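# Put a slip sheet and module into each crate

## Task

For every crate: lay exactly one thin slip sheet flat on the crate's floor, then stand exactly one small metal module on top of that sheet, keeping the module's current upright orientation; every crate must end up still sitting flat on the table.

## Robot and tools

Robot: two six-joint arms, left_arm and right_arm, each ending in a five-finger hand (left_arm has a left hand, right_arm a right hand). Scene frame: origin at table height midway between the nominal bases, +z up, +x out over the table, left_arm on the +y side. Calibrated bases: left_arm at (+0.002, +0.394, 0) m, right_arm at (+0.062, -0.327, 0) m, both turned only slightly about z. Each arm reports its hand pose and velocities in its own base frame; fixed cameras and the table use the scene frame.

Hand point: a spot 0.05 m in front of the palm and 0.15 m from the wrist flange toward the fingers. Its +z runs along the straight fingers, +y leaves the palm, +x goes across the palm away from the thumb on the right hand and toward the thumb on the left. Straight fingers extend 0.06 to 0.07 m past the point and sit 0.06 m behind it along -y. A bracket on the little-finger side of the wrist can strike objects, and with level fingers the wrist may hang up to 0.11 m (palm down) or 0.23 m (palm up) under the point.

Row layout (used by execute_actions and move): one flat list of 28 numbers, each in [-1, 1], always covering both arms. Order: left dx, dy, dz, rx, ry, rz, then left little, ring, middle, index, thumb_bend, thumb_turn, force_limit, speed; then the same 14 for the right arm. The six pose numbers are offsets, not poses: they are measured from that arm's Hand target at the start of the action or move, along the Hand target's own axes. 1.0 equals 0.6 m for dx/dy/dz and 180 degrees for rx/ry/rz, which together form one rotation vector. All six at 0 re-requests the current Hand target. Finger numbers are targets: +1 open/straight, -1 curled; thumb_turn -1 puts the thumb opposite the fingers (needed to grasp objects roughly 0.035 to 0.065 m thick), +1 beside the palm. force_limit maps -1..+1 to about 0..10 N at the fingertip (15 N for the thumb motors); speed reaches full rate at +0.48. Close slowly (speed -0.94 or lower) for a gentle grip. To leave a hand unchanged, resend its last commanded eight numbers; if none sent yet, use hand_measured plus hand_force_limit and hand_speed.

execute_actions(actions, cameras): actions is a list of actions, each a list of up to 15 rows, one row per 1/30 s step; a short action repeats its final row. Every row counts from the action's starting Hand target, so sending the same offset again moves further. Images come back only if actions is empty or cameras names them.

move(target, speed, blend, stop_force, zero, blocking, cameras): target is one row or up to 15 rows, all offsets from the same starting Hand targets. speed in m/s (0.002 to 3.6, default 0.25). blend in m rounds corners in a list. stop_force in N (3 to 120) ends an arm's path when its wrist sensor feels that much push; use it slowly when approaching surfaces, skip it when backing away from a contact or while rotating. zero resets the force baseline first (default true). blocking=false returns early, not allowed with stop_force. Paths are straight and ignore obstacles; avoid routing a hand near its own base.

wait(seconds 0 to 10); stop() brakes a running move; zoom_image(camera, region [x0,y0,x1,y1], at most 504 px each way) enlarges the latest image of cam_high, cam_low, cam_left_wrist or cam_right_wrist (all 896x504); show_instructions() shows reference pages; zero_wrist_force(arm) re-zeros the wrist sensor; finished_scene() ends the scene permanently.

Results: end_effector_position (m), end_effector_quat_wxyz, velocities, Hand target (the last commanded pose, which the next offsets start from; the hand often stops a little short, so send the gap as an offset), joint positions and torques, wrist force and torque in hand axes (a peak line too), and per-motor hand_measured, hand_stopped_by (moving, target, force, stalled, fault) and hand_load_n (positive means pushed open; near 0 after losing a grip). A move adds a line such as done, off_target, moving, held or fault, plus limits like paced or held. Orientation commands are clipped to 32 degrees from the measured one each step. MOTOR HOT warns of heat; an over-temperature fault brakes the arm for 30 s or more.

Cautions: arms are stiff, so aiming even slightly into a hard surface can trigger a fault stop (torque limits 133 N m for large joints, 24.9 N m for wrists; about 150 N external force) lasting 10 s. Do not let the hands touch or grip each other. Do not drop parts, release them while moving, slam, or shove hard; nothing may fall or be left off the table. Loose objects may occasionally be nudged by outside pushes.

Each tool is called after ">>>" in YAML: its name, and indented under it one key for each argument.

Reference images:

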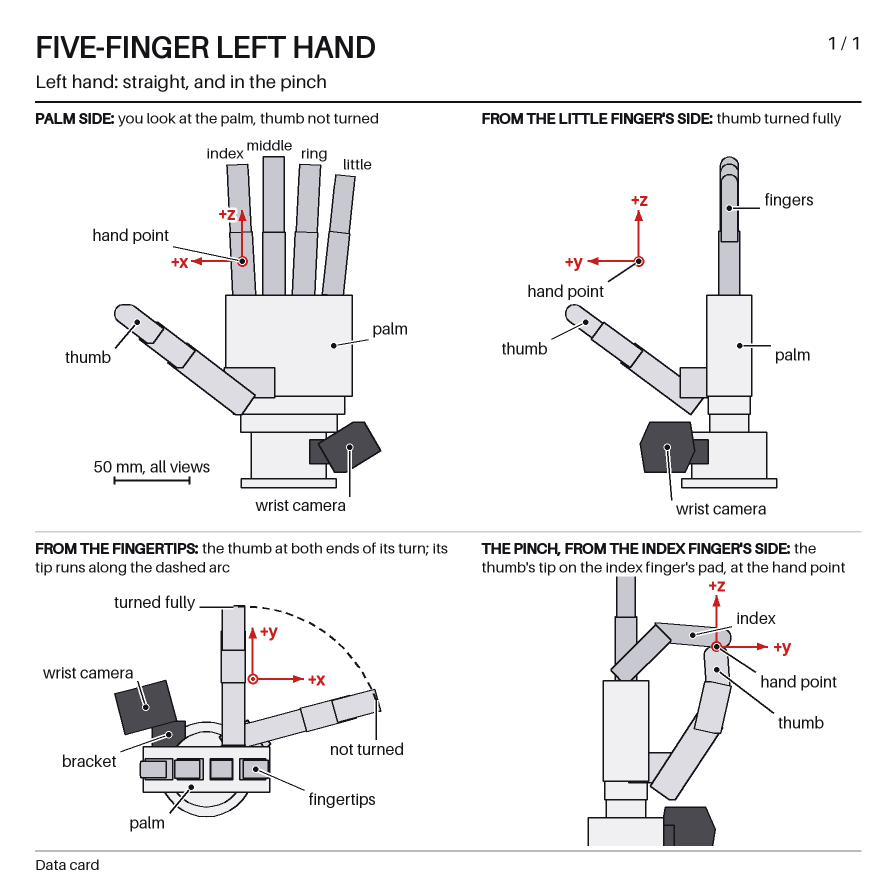

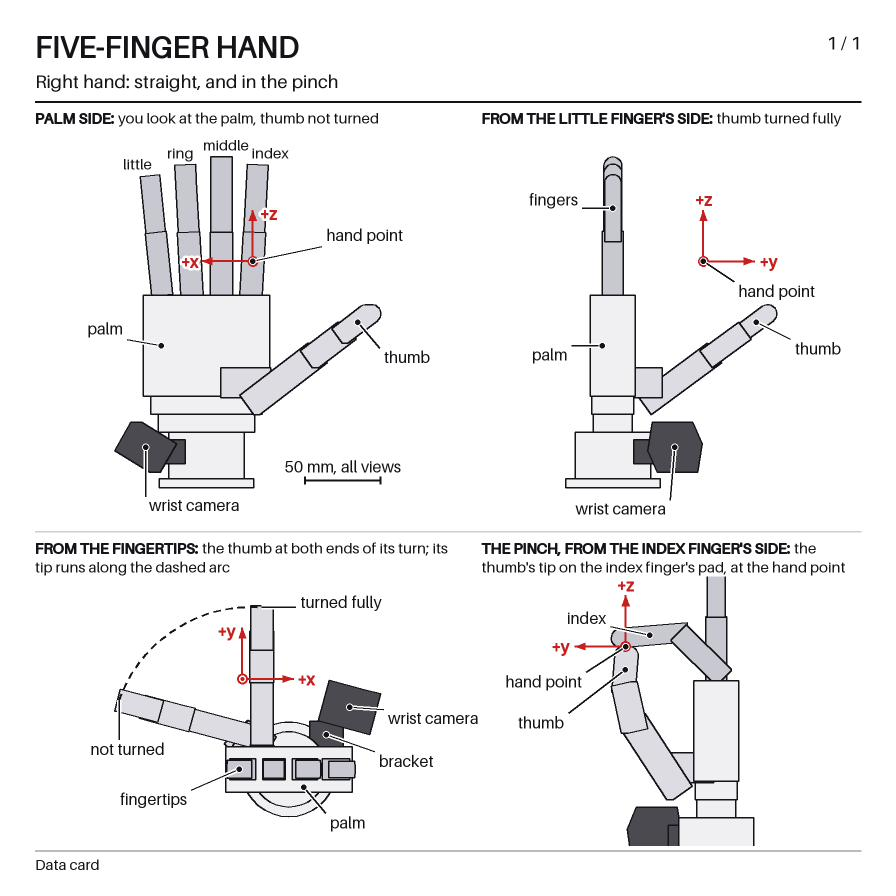

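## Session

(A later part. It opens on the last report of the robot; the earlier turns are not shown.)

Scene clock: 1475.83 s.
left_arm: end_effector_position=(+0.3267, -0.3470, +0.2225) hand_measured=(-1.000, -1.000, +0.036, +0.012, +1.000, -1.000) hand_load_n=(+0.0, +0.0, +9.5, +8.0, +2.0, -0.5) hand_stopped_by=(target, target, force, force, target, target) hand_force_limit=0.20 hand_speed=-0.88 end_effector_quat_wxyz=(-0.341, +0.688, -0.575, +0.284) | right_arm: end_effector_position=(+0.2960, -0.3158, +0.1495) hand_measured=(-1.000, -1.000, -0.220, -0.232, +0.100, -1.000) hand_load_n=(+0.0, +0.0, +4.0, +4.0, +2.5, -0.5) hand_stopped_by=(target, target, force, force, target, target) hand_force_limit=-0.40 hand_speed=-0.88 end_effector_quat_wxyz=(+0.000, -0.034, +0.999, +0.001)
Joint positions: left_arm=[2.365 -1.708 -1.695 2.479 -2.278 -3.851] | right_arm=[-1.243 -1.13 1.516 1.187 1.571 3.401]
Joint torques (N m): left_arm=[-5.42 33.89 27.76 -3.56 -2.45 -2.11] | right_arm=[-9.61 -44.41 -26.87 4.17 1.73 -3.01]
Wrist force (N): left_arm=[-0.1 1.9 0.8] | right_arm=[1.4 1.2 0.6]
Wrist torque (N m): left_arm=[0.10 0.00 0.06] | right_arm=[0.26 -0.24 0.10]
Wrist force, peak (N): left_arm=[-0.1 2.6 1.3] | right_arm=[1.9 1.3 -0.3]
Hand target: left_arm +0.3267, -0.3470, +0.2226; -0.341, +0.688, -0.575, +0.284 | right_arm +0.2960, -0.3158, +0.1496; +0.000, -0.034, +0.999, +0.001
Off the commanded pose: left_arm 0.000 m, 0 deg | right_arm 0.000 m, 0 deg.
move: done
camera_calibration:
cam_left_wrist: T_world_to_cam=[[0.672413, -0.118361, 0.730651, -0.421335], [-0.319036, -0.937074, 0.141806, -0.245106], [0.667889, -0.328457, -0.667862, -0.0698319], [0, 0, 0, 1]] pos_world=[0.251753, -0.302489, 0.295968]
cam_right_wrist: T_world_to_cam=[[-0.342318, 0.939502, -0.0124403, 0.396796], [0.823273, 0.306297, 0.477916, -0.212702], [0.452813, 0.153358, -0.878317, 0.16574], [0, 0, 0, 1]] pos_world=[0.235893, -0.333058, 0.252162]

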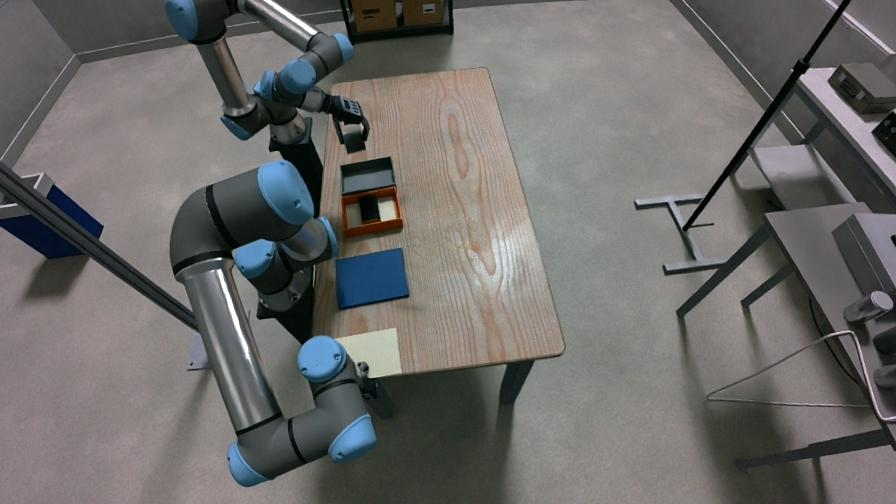

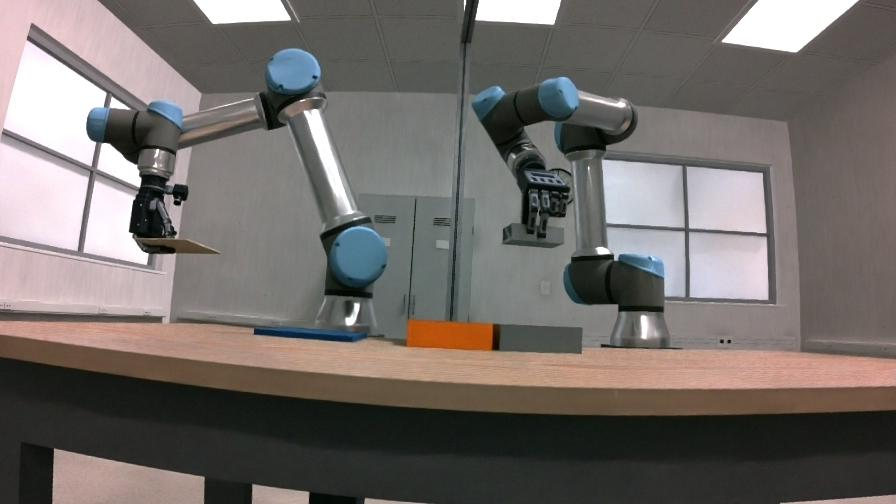

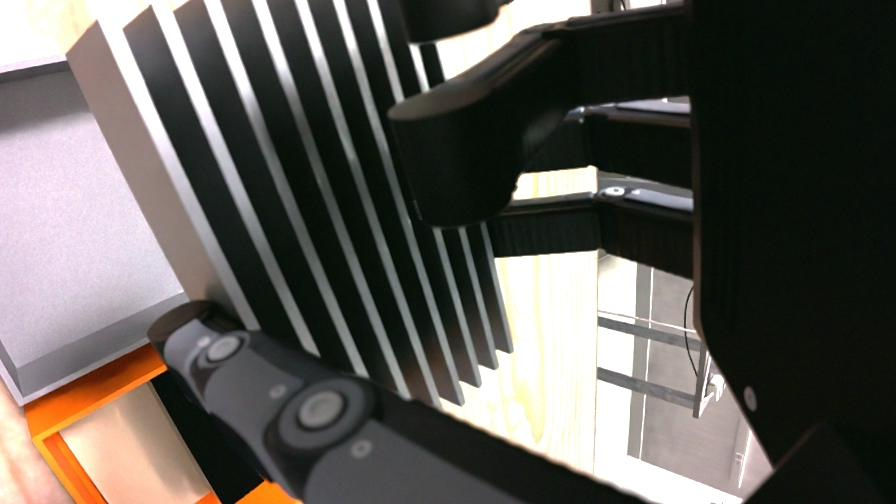

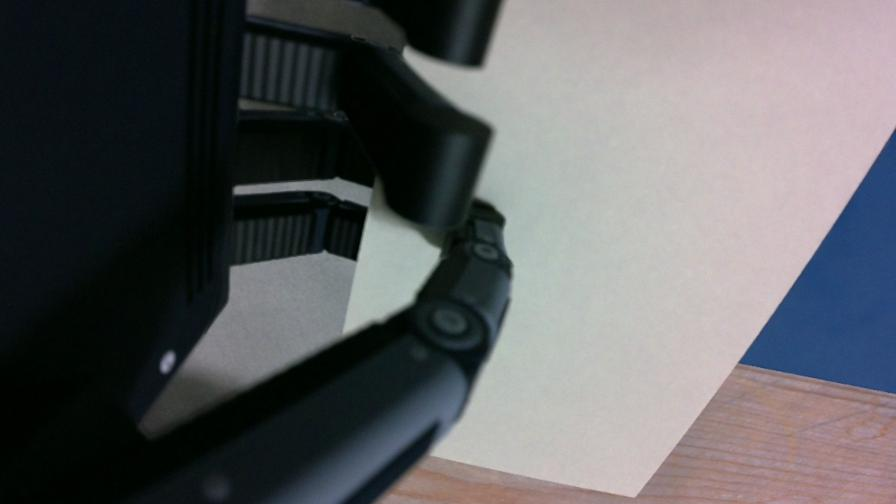

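>>> move:
  target: [-0.5472,-0.1848,0.1398,0,0,0,-1,-1,-0.3,-0.3,1,-1,0.2,-0.88,-0.03,0.6927,-0.034,0.1722,-0.0015,-0.0054,-1,-1,-0.5,-0.5,0.1,-1,-0.4,-0.88]
  speed: 0.22

>>> move:
  target: [0,0,0,0,0,0,-1,-1,-0.3,-0.3,1,-1,0.2,-0.88,-0.0191,0.3862,-0.1932,0,0,0,-1,-1,-0.5,-0.5,0.1,-1,-0.4,-0.88]
  speed: 0.2
  cameras: ["all"]

>>> zoom_image:
  camera: "cam_right_wrist"
  region: [500, 104, 896, 504]

Scene clock: 1546.07 s.
left_arm: end_effector_position=(+0.4001, -0.0001, +0.2600) hand_measured=(-1.000, -1.000, +0.036, +0.012, +1.000, -1.000) hand_load_n=(+0.0, +0.0, +10.0, +7.5, +2.0, -0.5) hand_stopped_by=(target, target, force, force, target, target) hand_force_limit=0.20 hand_speed=-0.88 end_effector_quat_wxyz=(-0.341, +0.688, -0.575, +0.284) | right_arm: end_effector_position=(+0.2854, +0.1000, +0.1707) hand_measured=(-1.000, -1.000, -0.220, -0.232, +0.100, -1.000) hand_load_n=(+0.0, +0.5, +4.0, +4.0, +2.5, +0.0) hand_stopped_by=(target, target, force, force, target, target) hand_force_limit=-0.40 hand_speed=-0.88 end_effector_quat_wxyz=(+0.011, -0.042, +0.963, -0.266)
Joint positions: left_arm=[3.751 -1.251 -1.967 2.52 -1.233 -2.87] | right_arm=[0.156 -1.522 1.984 1.151 2.108 4.793]
Joint torques (N m): left_arm=[7.51 -4.97 30.55 -2.74 1.76 2.38] | right_arm=[10.16 -10.85 -27.56 4.22 2.41 3.23]
Wrist force (N): left_arm=[0.1 1.9 1.0] | right_arm=[1.9 2.2 0.7]
Wrist torque (N m): left_arm=[0.09 -0.02 -0.05] | right_arm=[0.38 -0.30 0.12]
Wrist force, peak (N): left_arm=[0.7 2.1 1.1] | right_arm=[2.2 3.3 -0.3]
Hand target: left_arm +0.4001, -0.0001, +0.2600; -0.341, +0.688, -0.575, +0.284 | right_arm +0.2854, +0.1000, +0.1707; +0.011, -0.042, +0.963, -0.266
Off the commanded pose: left_arm 0.000 m, 0 deg | right_arm 0.000 m, 0 deg.
move: done

Scene clock: 1548.17 s.
left_arm: end_effector_position=(+0.4001, -0.0001, +0.2600) hand_measured=(-1.000, -1.000, +0.036, +0.012, +1.000, -1.000) hand_load_n=(+0.0, +0.0, +10.0, +8.0, +2.0, -0.5) hand_stopped_by=(target, target, force, force, target, target) hand_force_limit=0.20 hand_speed=-0.88 end_effector_quat_wxyz=(-0.341, +0.688, -0.575, +0.284) | right_arm: end_effector_position=(+0.2746, +0.3583, +0.1512) hand_measured=(-1.000, -1.000, -0.220, -0.232, +0.100, -1.000) hand_load_n=(+0.0, +0.0, +4.0, +4.0, +2.5, -0.5) hand_stopped_by=(target, target, force, force, target, target) hand_force_limit=-0.40 hand_speed=-0.88 end_effector_quat_wxyz=(+0.011, -0.042, +0.963, -0.266)
Joint positions: left_arm=[3.751 -1.251 -1.967 2.52 -1.233 -2.87] | right_arm=[0.795 -1.044 1.49 1.496 1.971 5.497]
Joint torques (N m): left_arm=[8.78 -5.19 28.27 -2.73 1.79 2.34] | right_arm=[10.26 -27.92 -26.31 4.47 -0.69 2.83]
Wrist force (N): left_arm=[-0.3 1.8 0.9] | right_arm=[1.7 1.9 0.1]
Wrist torque (N m): left_arm=[0.08 0.03 -0.06] | right_arm=[0.34 -0.25 0.07]
Wrist force, peak (N): left_arm=[-0.4 2.0 1.2] | right_arm=[1.9 2.8 -0.1]
Hand target: left_arm +0.4001, -0.0001, +0.2600; -0.341, +0.688, -0.575, +0.284 | right_arm +0.2746, +0.3584, +0.1512; +0.011, -0.042, +0.963, -0.266
Off the commanded pose: left_arm 0.000 m, 0 deg | right_arm 0.000 m, 0 deg.
move: done
camera_calibration:
cam_left_wrist: T_world_to_cam=[[0.672421, -0.118365, 0.730643, -0.457042], [-0.318973, -0.937104, 0.141744, 0.0979719], [0.667911, -0.328368, -0.667884, 0.0200949], [0, 0, 0, 1]] pos_world=[0.325153, 0.0443109, 0.333468]
cam_right_wrist: T_world_to_cam=[[-0.346532, 0.790282, -0.505342, -0.114659], [0.799559, 0.530564, 0.281437, -0.446556], [0.490531, -0.306524, -0.815734, 0.218554], [0, 0, 0, 1]] pos_world=[0.210107, 0.394531, 0.246018]

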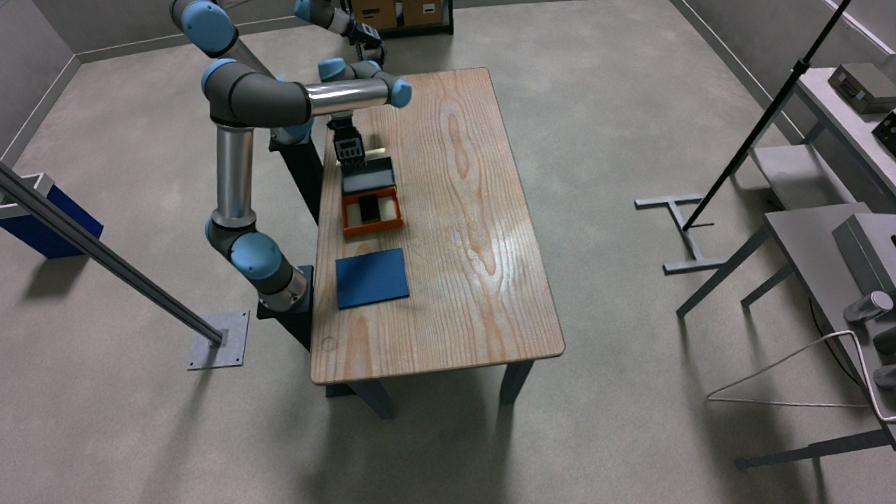

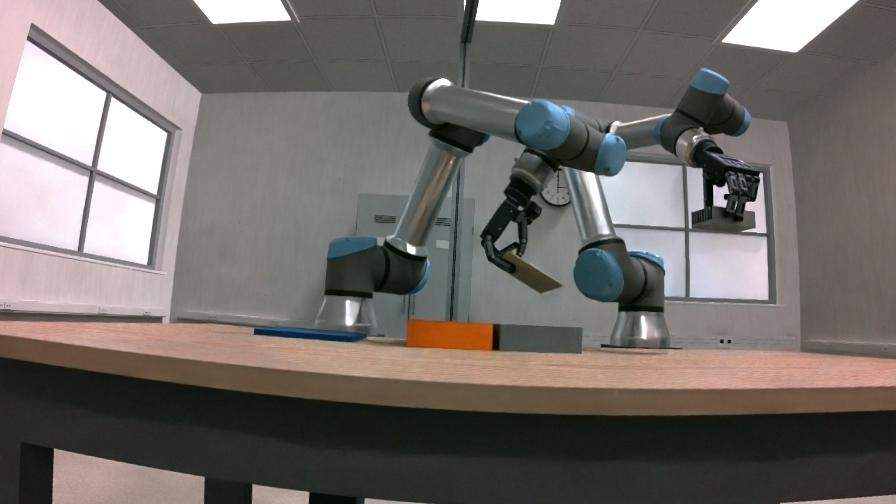

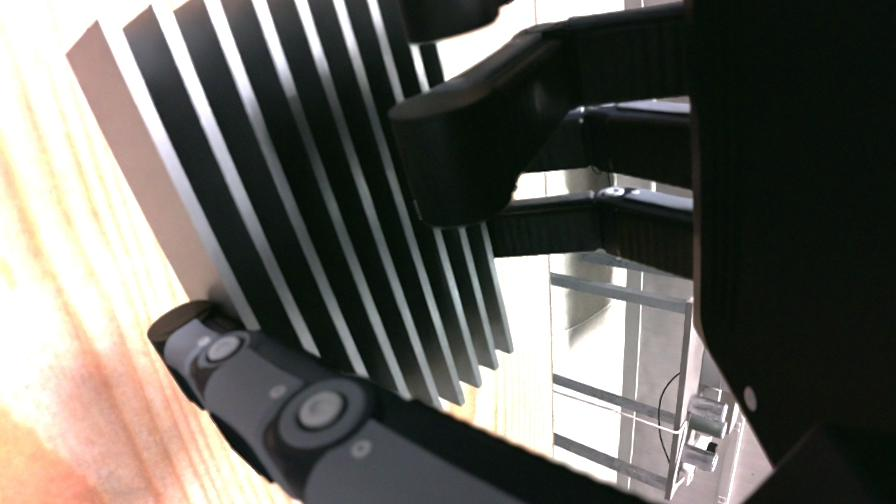

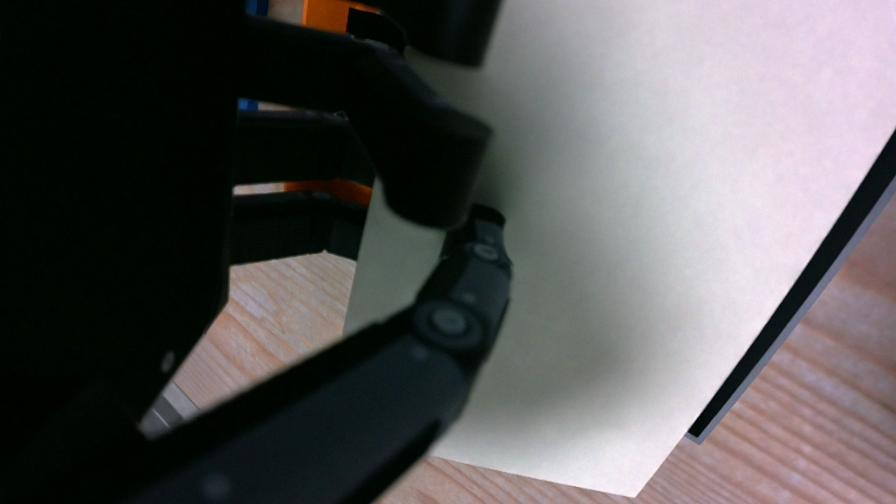

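Scaled by 1.260 from the camera's 896x504 image, which has a finer 1280x720 frame.

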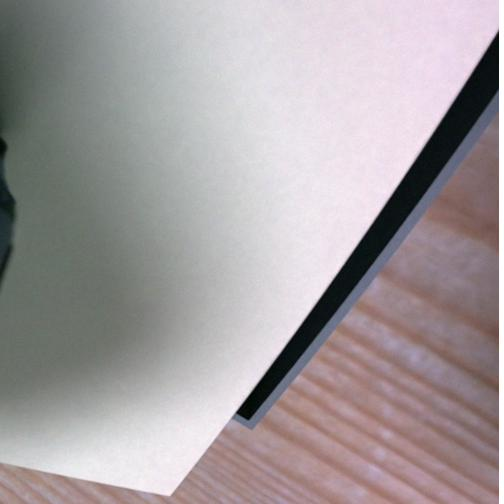

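>>> move:
  target:
    - [0,0,0,0,0,0,-1,-1,-0.3,-0.3,1,-1,0.2,-0.88,-0.0007,0.0880,0.0855,0,0,0,-1,-1,-0.5,-0.5,0.1,-1,-0.4,-0.88]
    - [0,0,0,0,0,0,-1,-1,-0.3,-0.3,1,-1,0.2,-0.88,-0.0007,0.1143,0.1293,0,0,0,-1,-1,-0.5,-0.5,0.1,-1,-0.4,-0.88]
  speed: [0.12,0.05]
  cameras: ["cam_right_wrist","cam_high","cam_low"]

>>> zoom_image:
  camera: "cam_high"
  region: [310, 120, 440, 250]

Scene clock: 1571.03 s.
left_arm: end_effector_position=(+0.4001, -0.0001, +0.2600) hand_measured=(-1.000, -1.000, +0.036, +0.012, +1.000, -1.000) hand_load_n=(+0.0, +0.0, +10.0, +8.0, +2.0, -0.5) hand_stopped_by=(target, target, force, force, target, target) hand_force_limit=0.20 hand_speed=-0.88 end_effector_quat_wxyz=(-0.341, +0.688, -0.575, +0.284) | right_arm: end_effector_position=(+0.2733, +0.3774, +0.0496) hand_measured=(-1.000, -1.000, -0.220, -0.232, +0.100, -1.000) hand_load_n=(+0.0, +0.0, +4.0, +4.0, +2.5, -0.5) hand_stopped_by=(target, target, force, force, target, target) hand_force_limit=-0.40 hand_speed=-0.88 end_effector_quat_wxyz=(+0.011, -0.042, +0.963, -0.266)
Joint positions: left_arm=[3.751 -1.251 -1.967 2.52 -1.233 -2.87] | right_arm=[0.824 -0.885 1.523 1.316 1.96 5.527]
Joint torques (N m): left_arm=[8.52 -4.7 23.72 -2.65 1.79 2.44] | right_arm=[10.49 -34.27 -2.6 1.05 -0.55 2.23]
Wrist force (N): left_arm=[-0.2 1.7 0.9] | right_arm=[1.7 1.7 -0.1]
Wrist torque (N m): left_arm=[0.07 0.01 -0.05] | right_arm=[0.36 -0.22 0.09]
Wrist force, peak (N): left_arm=[-0.1 2.1 1.2] | right_arm=[2.0 2.1 -0.1]
Hand target: left_arm +0.4001, -0.0001, +0.2600; -0.341, +0.688, -0.575, +0.284 | right_arm +0.2733, +0.3774, +0.0494; +0.011, -0.042, +0.963, -0.266
Off the commanded pose: left_arm 0.000 m, 0 deg | right_arm 0.000 m, 0 deg.
move: done
camera_calibration:
cam_right_wrist: T_world_to_cam=[[-0.346483, 0.790286, -0.505368, -0.181571], [0.799636, 0.530496, 0.281347, -0.427083], [0.49044, -0.306629, -0.815749, 0.142102], [0, 0, 0, 1]] pos_world=[0.208907, 0.413632, 0.144318]
Images, in order (width x height): cam_high 896x504, cam_low 896x504, cam_right_wrist 896x504.

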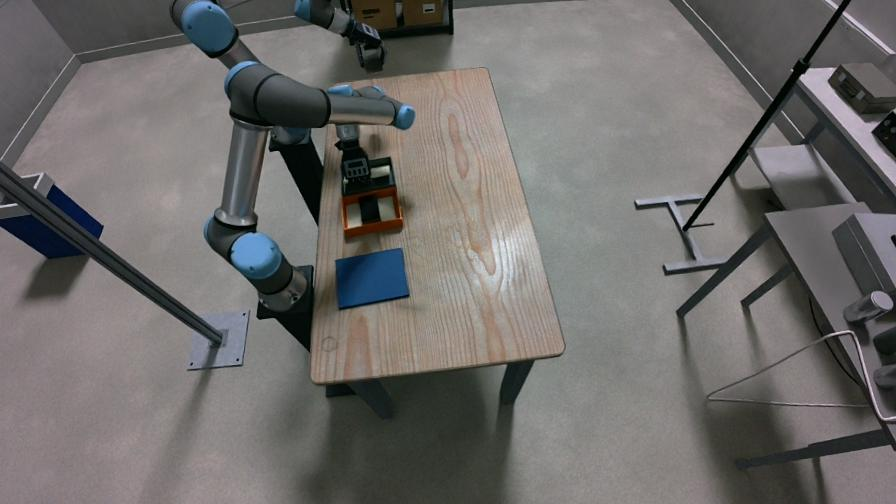

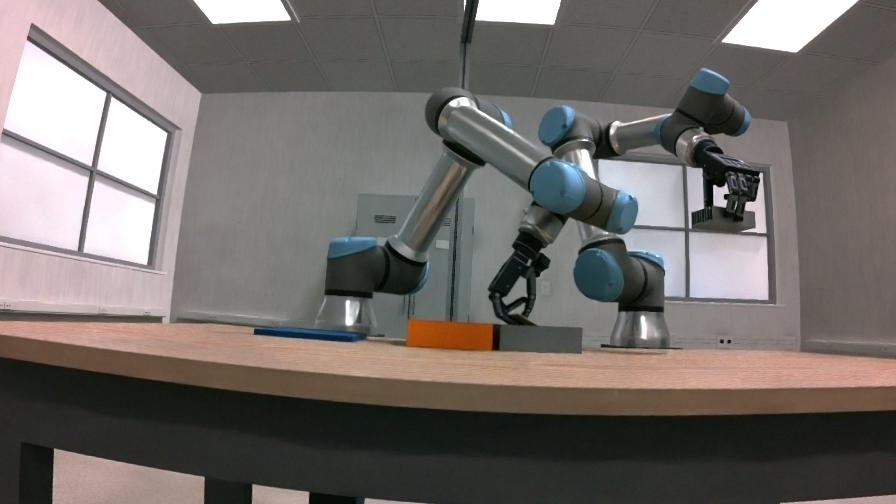

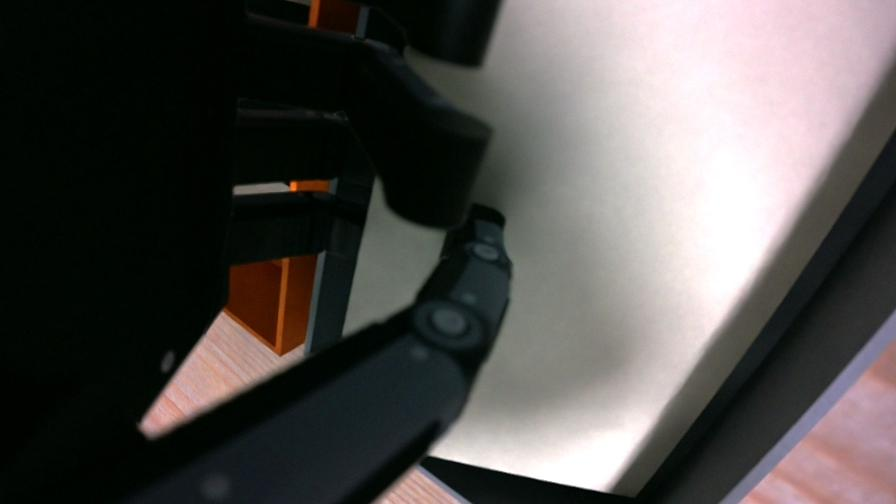

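Scaled by 3.877 from the camera's 896x504 image, which has a finer 1280x720 frame.

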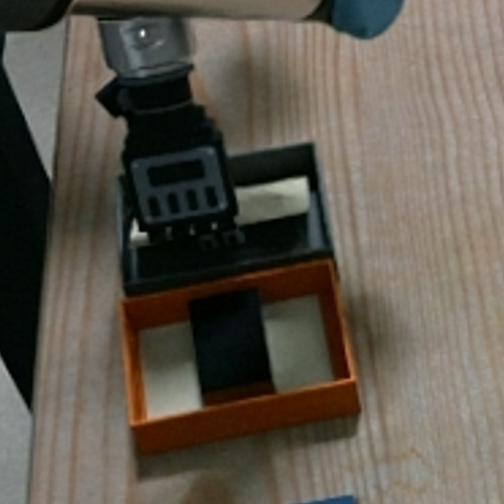

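>>> move:
  target:
    - [0,0,0,0,0,0,-1,-1,-0.3,-0.3,1,-1,0.2,-0.88,0,0,0,0,0,0,-1,-1,-0.5,-0.5,1,-1,-0.4,-0.5]
    - [0,0,0,0,0,0,-1,-1,-0.3,-0.3,1,-1,0.2,-0.88,0,0,0,0,0,0,-1,-1,0.34,0.38,1,-1,-0.4,-0.75]
  speed: 0.05
  cameras: ["cam_right_wrist","cam_low"]

Scene clock: 1578.23 s.
left_arm: end_effector_position=(+0.4001, -0.0001, +0.2600) hand_measured=(-1.000, -1.000, +0.036, +0.012, +1.000, -1.000) hand_load_n=(+0.0, +0.0, +10.0, +8.0, +2.0, -0.5) hand_stopped_by=(target, target, force, force, target, target) hand_force_limit=0.20 hand_speed=-0.88 end_effector_quat_wxyz=(-0.341, +0.688, -0.575, +0.284) | right_arm: end_effector_position=(+0.2733, +0.3774, +0.0494) hand_measured=(-1.000, -1.000, +0.340, +0.380, +1.000, -1.000) hand_load_n=(+0.0, +0.0, +1.5, -1.0, +0.0, +0.0) hand_stopped_by=(target, target, target, target, target, target) hand_force_limit=-0.40 hand_speed=-0.75 end_effector_quat_wxyz=(+0.011, -0.042, +0.963, -0.266)
Joint positions: left_arm=[3.751 -1.251 -1.967 2.52 -1.233 -2.87] | right_arm=[0.824 -0.885 1.523 1.316 1.96 5.527]
Joint torques (N m): left_arm=[8.13 -4.53 18.28 -2.67 1.82 2.49] | right_arm=[8.52 -33.09 -6.02 1.83 1.26 -2.27]
Wrist force (N): left_arm=[-0.1 1.6 1.2] | right_arm=[1.9 1.3 -1.1]
Wrist torque (N m): left_arm=[0.03 0.01 -0.04] | right_arm=[0.42 -0.22 0.09]
Wrist force, peak (N): left_arm=[0.0 2.5 1.2] | right_arm=[1.8 2.3 -0.4]
Hand target: left_arm +0.4001, -0.0001, +0.2600; -0.341, +0.688, -0.575, +0.284 | right_arm +0.2733, +0.3774, +0.0494; +0.011, -0.042, +0.963, -0.266
Off the commanded pose: left_arm 0.000 m, 0 deg | right_arm 0.000 m, 0 deg.
move: done
camera_calibration:
cam_right_wrist: T_world_to_cam=[[-0.346483, 0.790286, -0.505368, -0.181622], [0.799636, 0.530496, 0.281347, -0.427055], [0.49044, -0.306629, -0.815749, 0.142021], [0, 0, 0, 1]] pos_world=[0.208907, 0.413632, 0.144218]
Images, in order (width x height): cam_low 896x504, cam_right_wrist 896x504.

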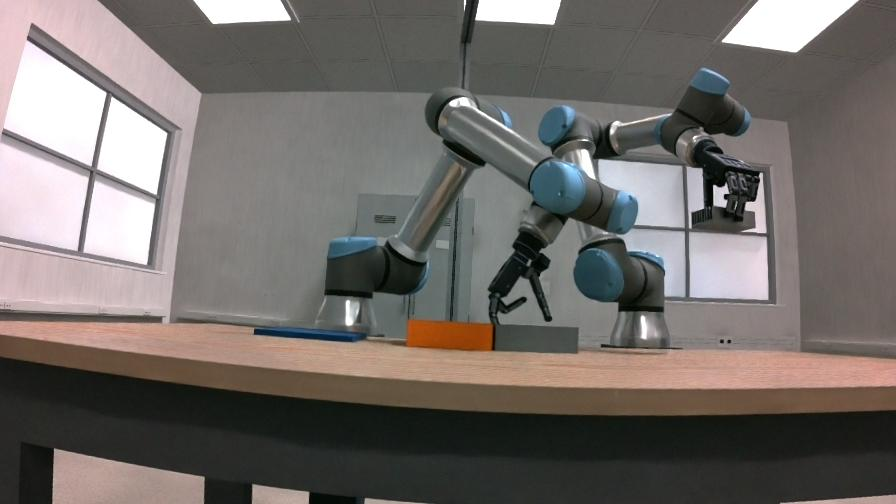

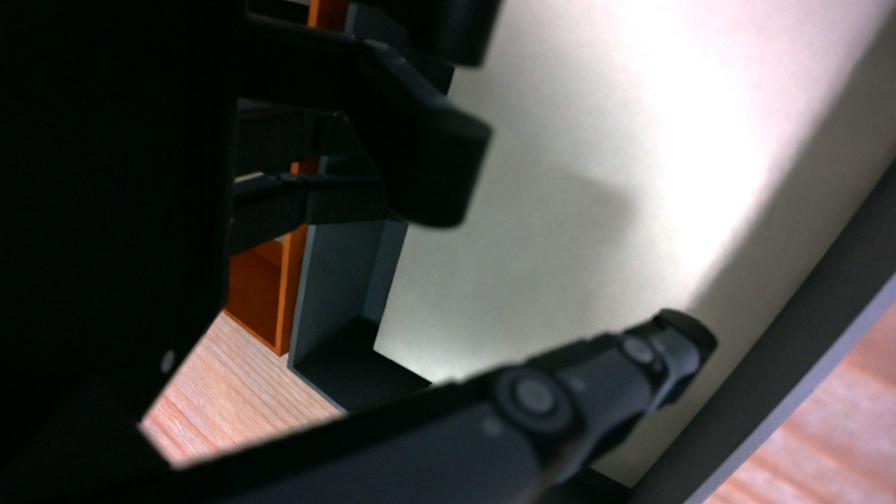

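>>> move:
  target:
    - [0,0,0,0,0,0,-1,-1,-0.3,-0.3,1,-1,0.2,-0.88,0,-0.0258,-0.0429,0,0,0,-1,-1,0.34,0.38,1,-1,-0.4,-0.75]
    - [0,0,0,0,0,0,-1,-1,-0.3,-0.3,1,-1,0.2,-0.88,0,-0.12,-0.2,0,0,0,-1,-1,0.34,0.38,1,-1,-0.4,-0.75]
    - [0.2338,0.0668,-0.0878,0,0,0,-1,-1,-0.3,-0.3,1,-1,0.2,-0.88,0.0372,-0.6565,0.1027,0,0,0,-1,-1,0.34,0.38,1,-1,-0.4,-0.75]
    - [0.5562,0.2788,-0.0635,0,0,0,-1,-1,-0.3,-0.3,1,-1,0.2,-0.88,0.0372,-0.6565,0.1027,0,0,0,-1,-1,0.34,0.38,1,-1,-0.4,-0.75]
  speed: [0.05,0.15,0.22,0.22]
  cameras: ["all"]

Scene clock: 1604.40 s.
left_arm: end_effector_position=(+0.3298, -0.3518, +0.1500) hand_measured=(-1.000, -1.000, +0.036, +0.012, +1.000, -1.000) hand_load_n=(+0.0, +0.0, +10.0, +8.0, +2.0, -0.5) hand_stopped_by=(target, target, force, force, target, target) hand_force_limit=0.20 hand_speed=-0.88 end_effector_quat_wxyz=(-0.340, +0.688, -0.575, +0.284) | right_arm: end_effector_position=(+0.2830, +0.0072, +0.1988) hand_measured=(-1.000, -1.000, +0.340, +0.380, +1.000, -1.000) hand_load_n=(+0.0, +0.0, +0.0, +0.0, +0.0, +0.0) hand_stopped_by=(target, target, target, target, target, target) hand_force_limit=-0.40 hand_speed=-0.75 end_effector_quat_wxyz=(+0.011, -0.042, +0.963, -0.266)
Joint positions: left_arm=[2.361 -1.782 -1.804 2.66 -2.28 -3.854] | right_arm=[-0.222 -1.695 2.012 1.075 2.082 4.357]
Joint torques (N m): left_arm=[-9.56 14.27 27.31 -3.61 -2.11 -2.14] | right_arm=[-10.52 -21.02 -5.92 0.36 -0.48 -2.95]
Wrist force (N): left_arm=[-0.2 1.8 0.8] | right_arm=[2.0 1.8 -0.1]
Wrist torque (N m): left_arm=[0.09 0.01 0.06] | right_arm=[0.33 -0.28 0.21]
Wrist force, peak (N): left_arm=[0.9 2.7 0.8] | right_arm=[2.4 2.3 0.6]
Hand target: left_arm +0.3298, -0.3519, +0.1500; -0.341, +0.688, -0.575, +0.284 | right_arm +0.2830, +0.0072, +0.1988; +0.011, -0.042, +0.963, -0.266
Off the commanded pose: left_arm 0.000 m, 0 deg | right_arm 0.000 m, 0 deg.
move: done
camera_calibration:
cam_left_wrist: T_world_to_cam=[[0.672359, -0.118327, 0.730707, -0.371003], [-0.319104, -0.937039, 0.141884, -0.238324], [0.667912, -0.328568, -0.667785, -0.121956], [0, 0, 0, 1]] pos_world=[0.254853, -0.307289, 0.223468]
cam_right_wrist: T_world_to_cam=[[-0.346483, 0.790286, -0.505368, 0.189771], [0.799636, 0.530496, 0.281347, -0.280375], [0.49044, -0.306629, -0.815749, 0.145671], [0, 0, 0, 1]] pos_world=[0.218507, 0.0434316, 0.293618]

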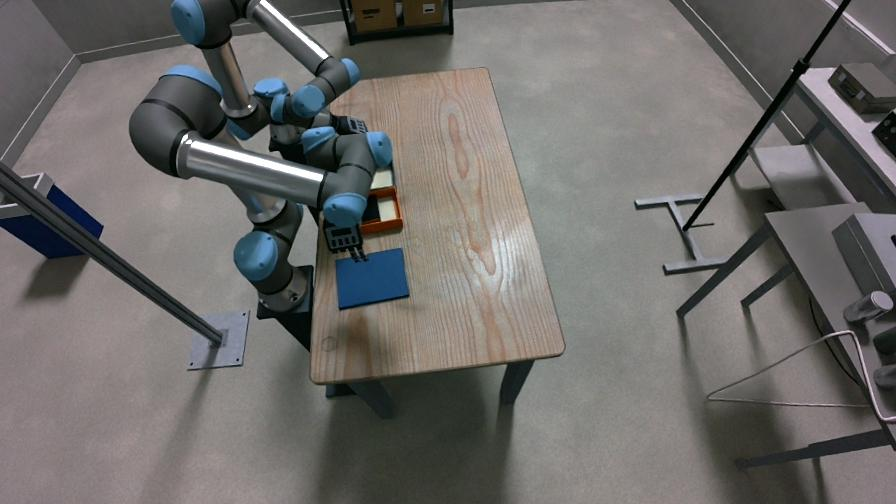

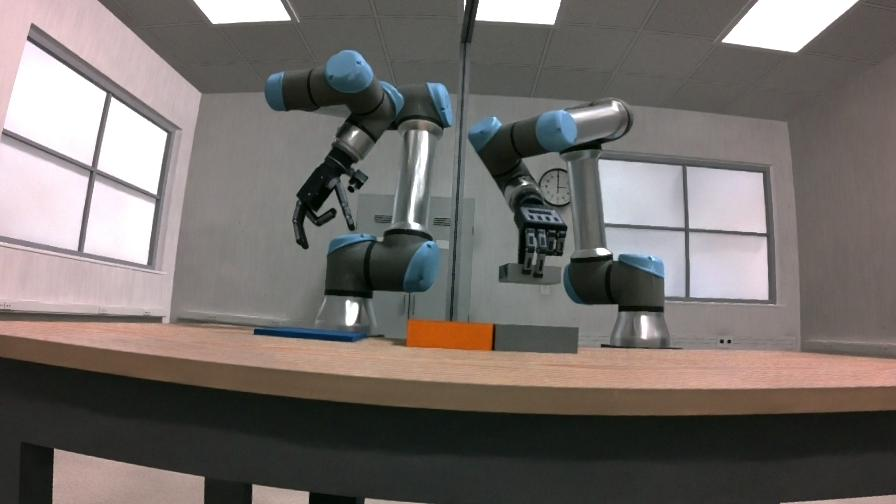

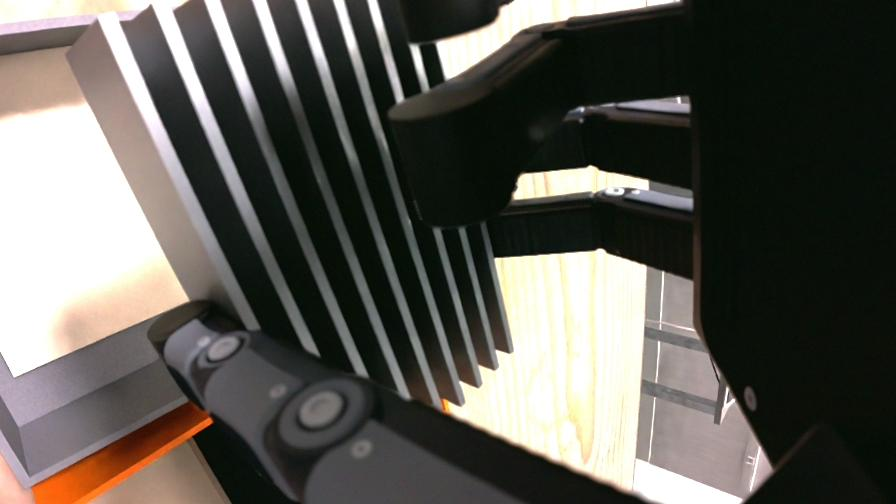

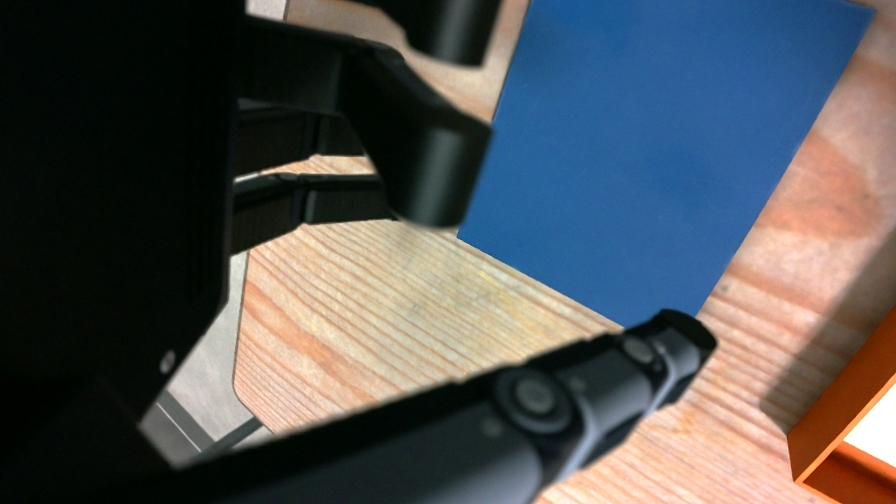

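>>> move:
  target:
    - [-0.0057, 0.0940, 0.0680, 0, 0.0243, 0.0185, -1, -1, -0.3, -0.3, 1, -1, 0.2, -0.88, 0, 0, 0, 0, 0, 0, -1, -1, 0.34, 0.38, 1, -1, -0.4, -0.75]
  speed: 0.15
  cameras: ["cam_left_wrist", "cam_high", "cam_low"]

Scene clock: 1635.70 s.
left_arm: end_effector_position=(+0.3274, -0.3488, +0.0805) hand_measured=(-1.000, -1.000, +0.036, +0.012, +1.000, -1.000) hand_load_n=(+0.0, +0.0, +9.5, +8.0, +2.0, -0.5) hand_stopped_by=(target, target, force, force, target, target) hand_force_limit=0.20 hand_speed=-0.88 end_effector_quat_wxyz=(-0.326, +0.659, -0.607, +0.300) | right_arm: end_effector_position=(+0.2830, +0.0072, +0.1988) hand_measured=(-1.000, -1.000, +0.340, +0.380, +1.000, -1.000) hand_load_n=(+0.0, +0.0, +0.0, +0.0, +0.0, +0.0) hand_stopped_by=(target, target, target, target, target, target) hand_force_limit=-0.40 hand_speed=-0.75 end_effector_quat_wxyz=(+0.011, -0.042, +0.963, -0.266)
Joint positions: left_arm=[2.397 -1.811 -1.955 2.92 -2.197 -3.725] | right_arm=[-0.222 -1.695 2.012 1.075 2.082 4.357]
Joint torques (N m): left_arm=[8.19 14.43 9.8 1.68 0.66 2.39] | right_arm=[-10.52 -20.91 -5.48 0.33 -0.51 -2.97]
Wrist force (N): left_arm=[-0.3 1.7 0.7] | right_arm=[1.9 1.9 -0.1]
Wrist torque (N m): left_arm=[0.08 0.03 -0.06] | right_arm=[0.36 -0.26 0.21]
Wrist force, peak (N): left_arm=[-0.2 2.6 1.2] | right_arm=[2.1 2.1 0.0]
Hand target: left_arm +0.3275, -0.3488, +0.0804; -0.326, +0.659, -0.607, +0.300 | right_arm +0.2830, +0.0072, +0.1988; +0.011, -0.042, +0.963, -0.266
Off the commanded pose: left_arm 0.000 m, 0 deg | right_arm 0.000 m, 0 deg.
move: done
camera_calibration:
cam_left_wrist: T_world_to_cam=[[0.658054, -0.182112, 0.730616, -0.335754], [-0.407169, -0.902273, 0.141831, -0.185489], [0.633386, -0.390817, -0.667895, -0.176296], [0, 0, 0, 1]] pos_world=[0.257083, -0.297406, 0.153868]
Images, in order (width x height): cam_high 896x504, cam_low 896x504, cam_left_wrist 896x504.

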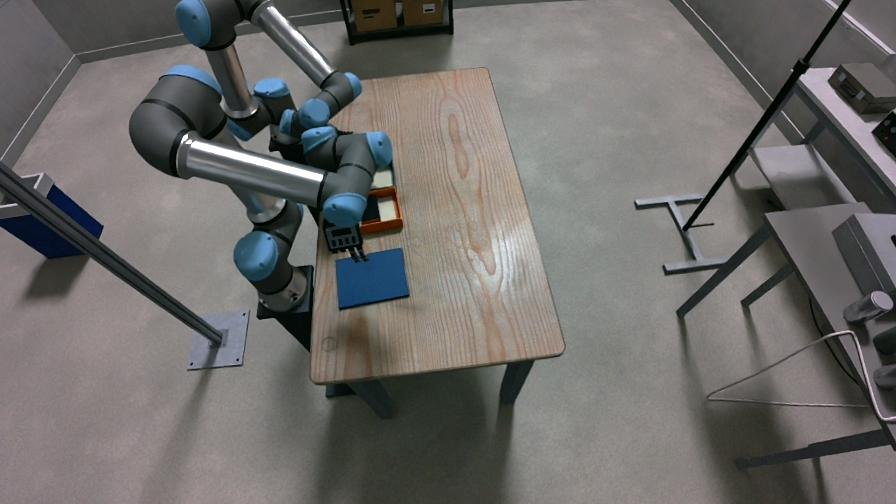

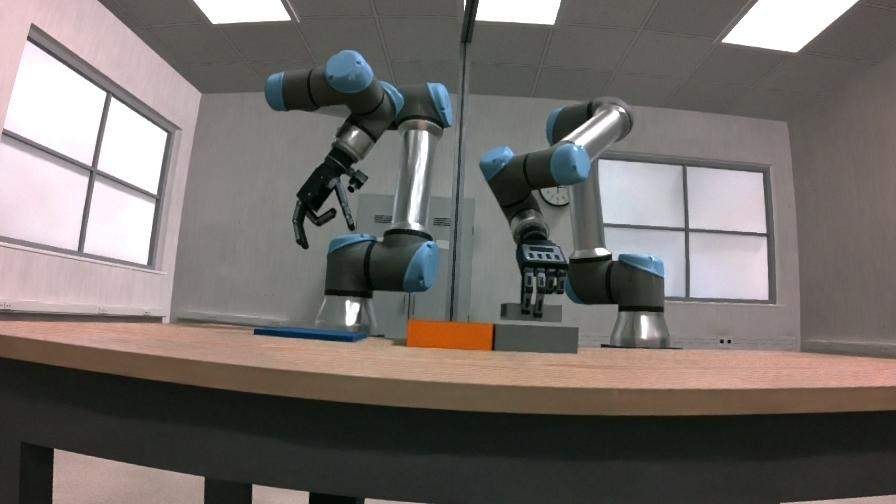

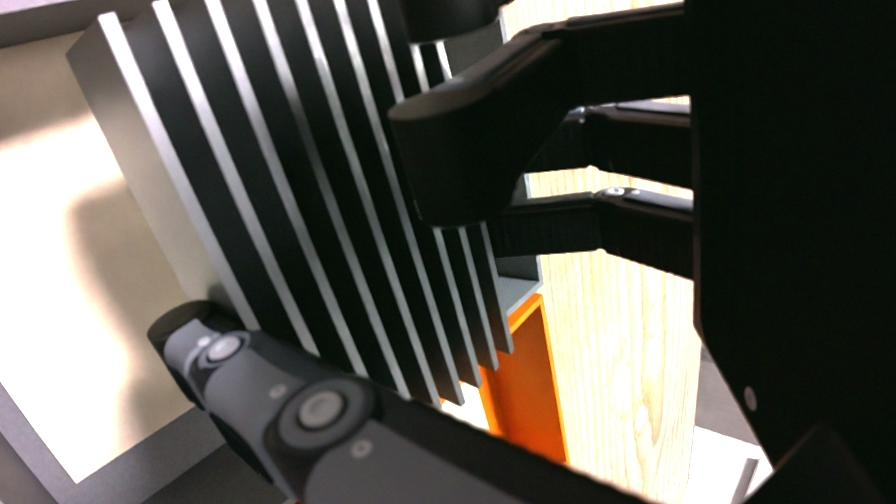

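>>> zoom_image:
  camera: "cam_left_wrist"
  region: [0, 0, 320, 504]

Scaled by 1.000.

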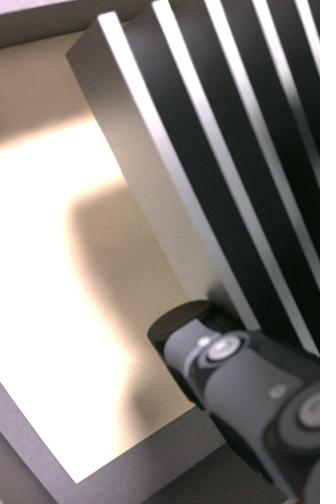

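>>> zoom_image:
  camera: "cam_left_wrist"
  region: [380, 240, 600, 480]

>>> zoom_image:
  camera: "cam_high"
  region: [320, 120, 430, 260]

Scaled by 2.100 from the camera's 896x504 image, which has a finer 1280x720 frame.

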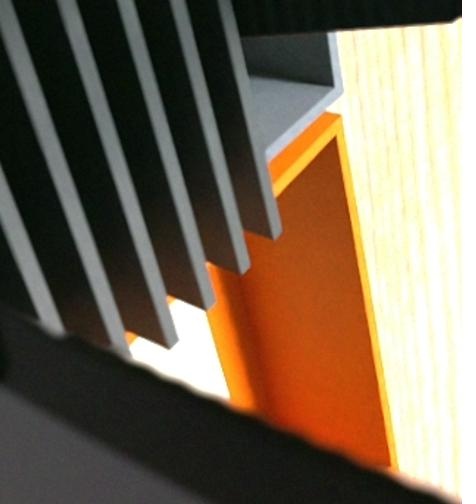

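Scaled by 3.600 from the camera's 896x504 image, which has a finer 1280x720 frame.

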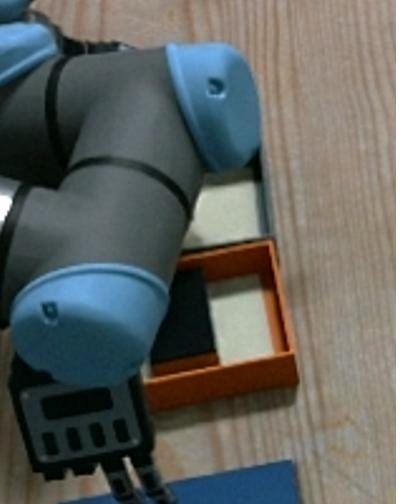

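>>> move:
  target:
    - [0.0098, -0.1102, 0.0621, 0, 0, 0, -1, -1, -0.3, -0.3, 1, -1, 0.2, -0.88, 0, 0, 0, 0, 0, 0, -1, -1, 0.34, 0.38, 1, -1, -0.4, -0.75]
  speed: 0.15
  cameras: ["cam_left_wrist"]

Scene clock: 1725.67 s.
left_arm: end_effector_position=(+0.3973, -0.3489, +0.1103) hand_measured=(-1.000, -1.000, +0.036, +0.012, +1.000, -1.000) hand_load_n=(+0.0, +0.0, +10.0, +8.0, +2.0, -0.5) hand_stopped_by=(target, target, force, force, target, target) hand_force_limit=0.20 hand_speed=-0.88 end_effector_quat_wxyz=(-0.326, +0.659, -0.607, +0.300) | right_arm: end_effector_position=(+0.2830, +0.0072, +0.1988) hand_measured=(-1.000, -1.000, +0.340, +0.380, +1.000, -1.000) hand_load_n=(+0.0, +0.0, +0.0, +0.0, +0.0, +0.0) hand_stopped_by=(target, target, target, target, target, target) hand_force_limit=-0.40 hand_speed=-0.75 end_effector_quat_wxyz=(+0.011, -0.042, +0.963, -0.266)
Joint positions: left_arm=[2.518 -1.836 -1.818 2.867 -2.113 -3.619] | right_arm=[-0.222 -1.695 2.012 1.075 2.082 4.357]
Joint torques (N m): left_arm=[7.52 17.07 26.07 -3.11 0.71 2.49] | right_arm=[-10.45 -21.18 -5.55 0.3 -0.52 -2.98]
Wrist force (N): left_arm=[0.1 1.8 0.9] | right_arm=[2.0 1.9 -0.3]
Wrist torque (N m): left_arm=[0.08 -0.03 -0.04] | right_arm=[0.36 -0.27 0.21]
Wrist force, peak (N): left_arm=[-0.1 3.0 0.8] | right_arm=[2.0 2.2 -0.3]
Hand target: left_arm +0.3974, -0.3489, +0.1104; -0.326, +0.659, -0.607, +0.300 | right_arm +0.2830, +0.0072, +0.1988; +0.011, -0.042, +0.963, -0.266
Off the commanded pose: left_arm 0.000 m, 0 deg | right_arm 0.000 m, 0 deg.
move: done
camera_calibration:
cam_left_wrist: T_world_to_cam=[[0.657962, -0.182151, 0.73069, -0.403611], [-0.40729, -0.902218, 0.14184, -0.161304], [0.633405, -0.390928, -0.667813, -0.200693], [0, 0, 0, 1]] pos_world=[0.326983, -0.297506, 0.183768]
Images, in order (width x height): cam_left_wrist 896x504.

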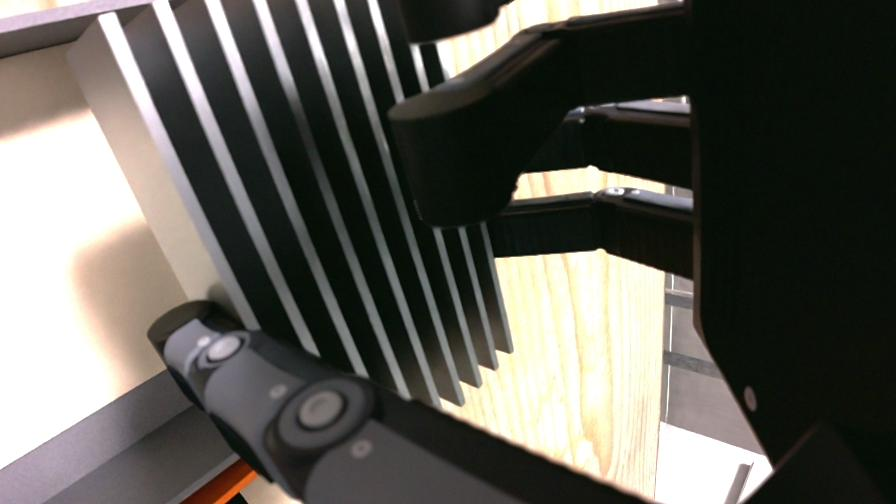

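>>> zoom_image:
  camera: "cam_left_wrist"
  region: [0, 340, 200, 504]

>>> zoom_image:
  camera: "cam_left_wrist"
  region: [0, 0, 200, 120]

Scaled by 2.520 from the camera's 896x504 image, which has a finer 1280x720 frame.

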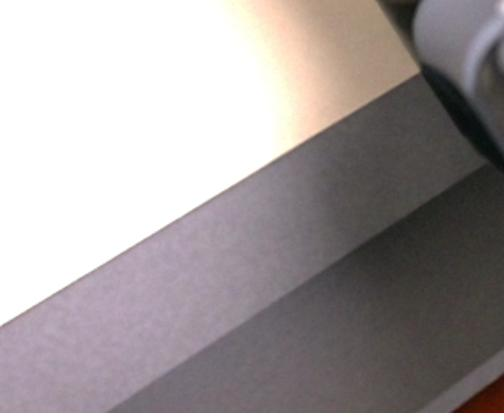

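Scaled by 2.520 from the camera's 896x504 image, which has a finer 1280x720 frame.

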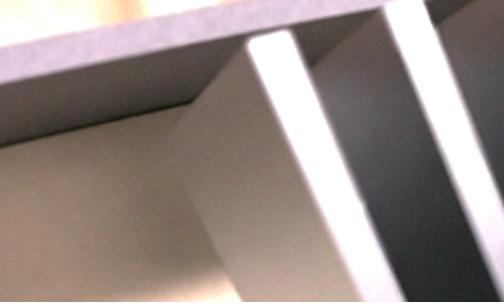

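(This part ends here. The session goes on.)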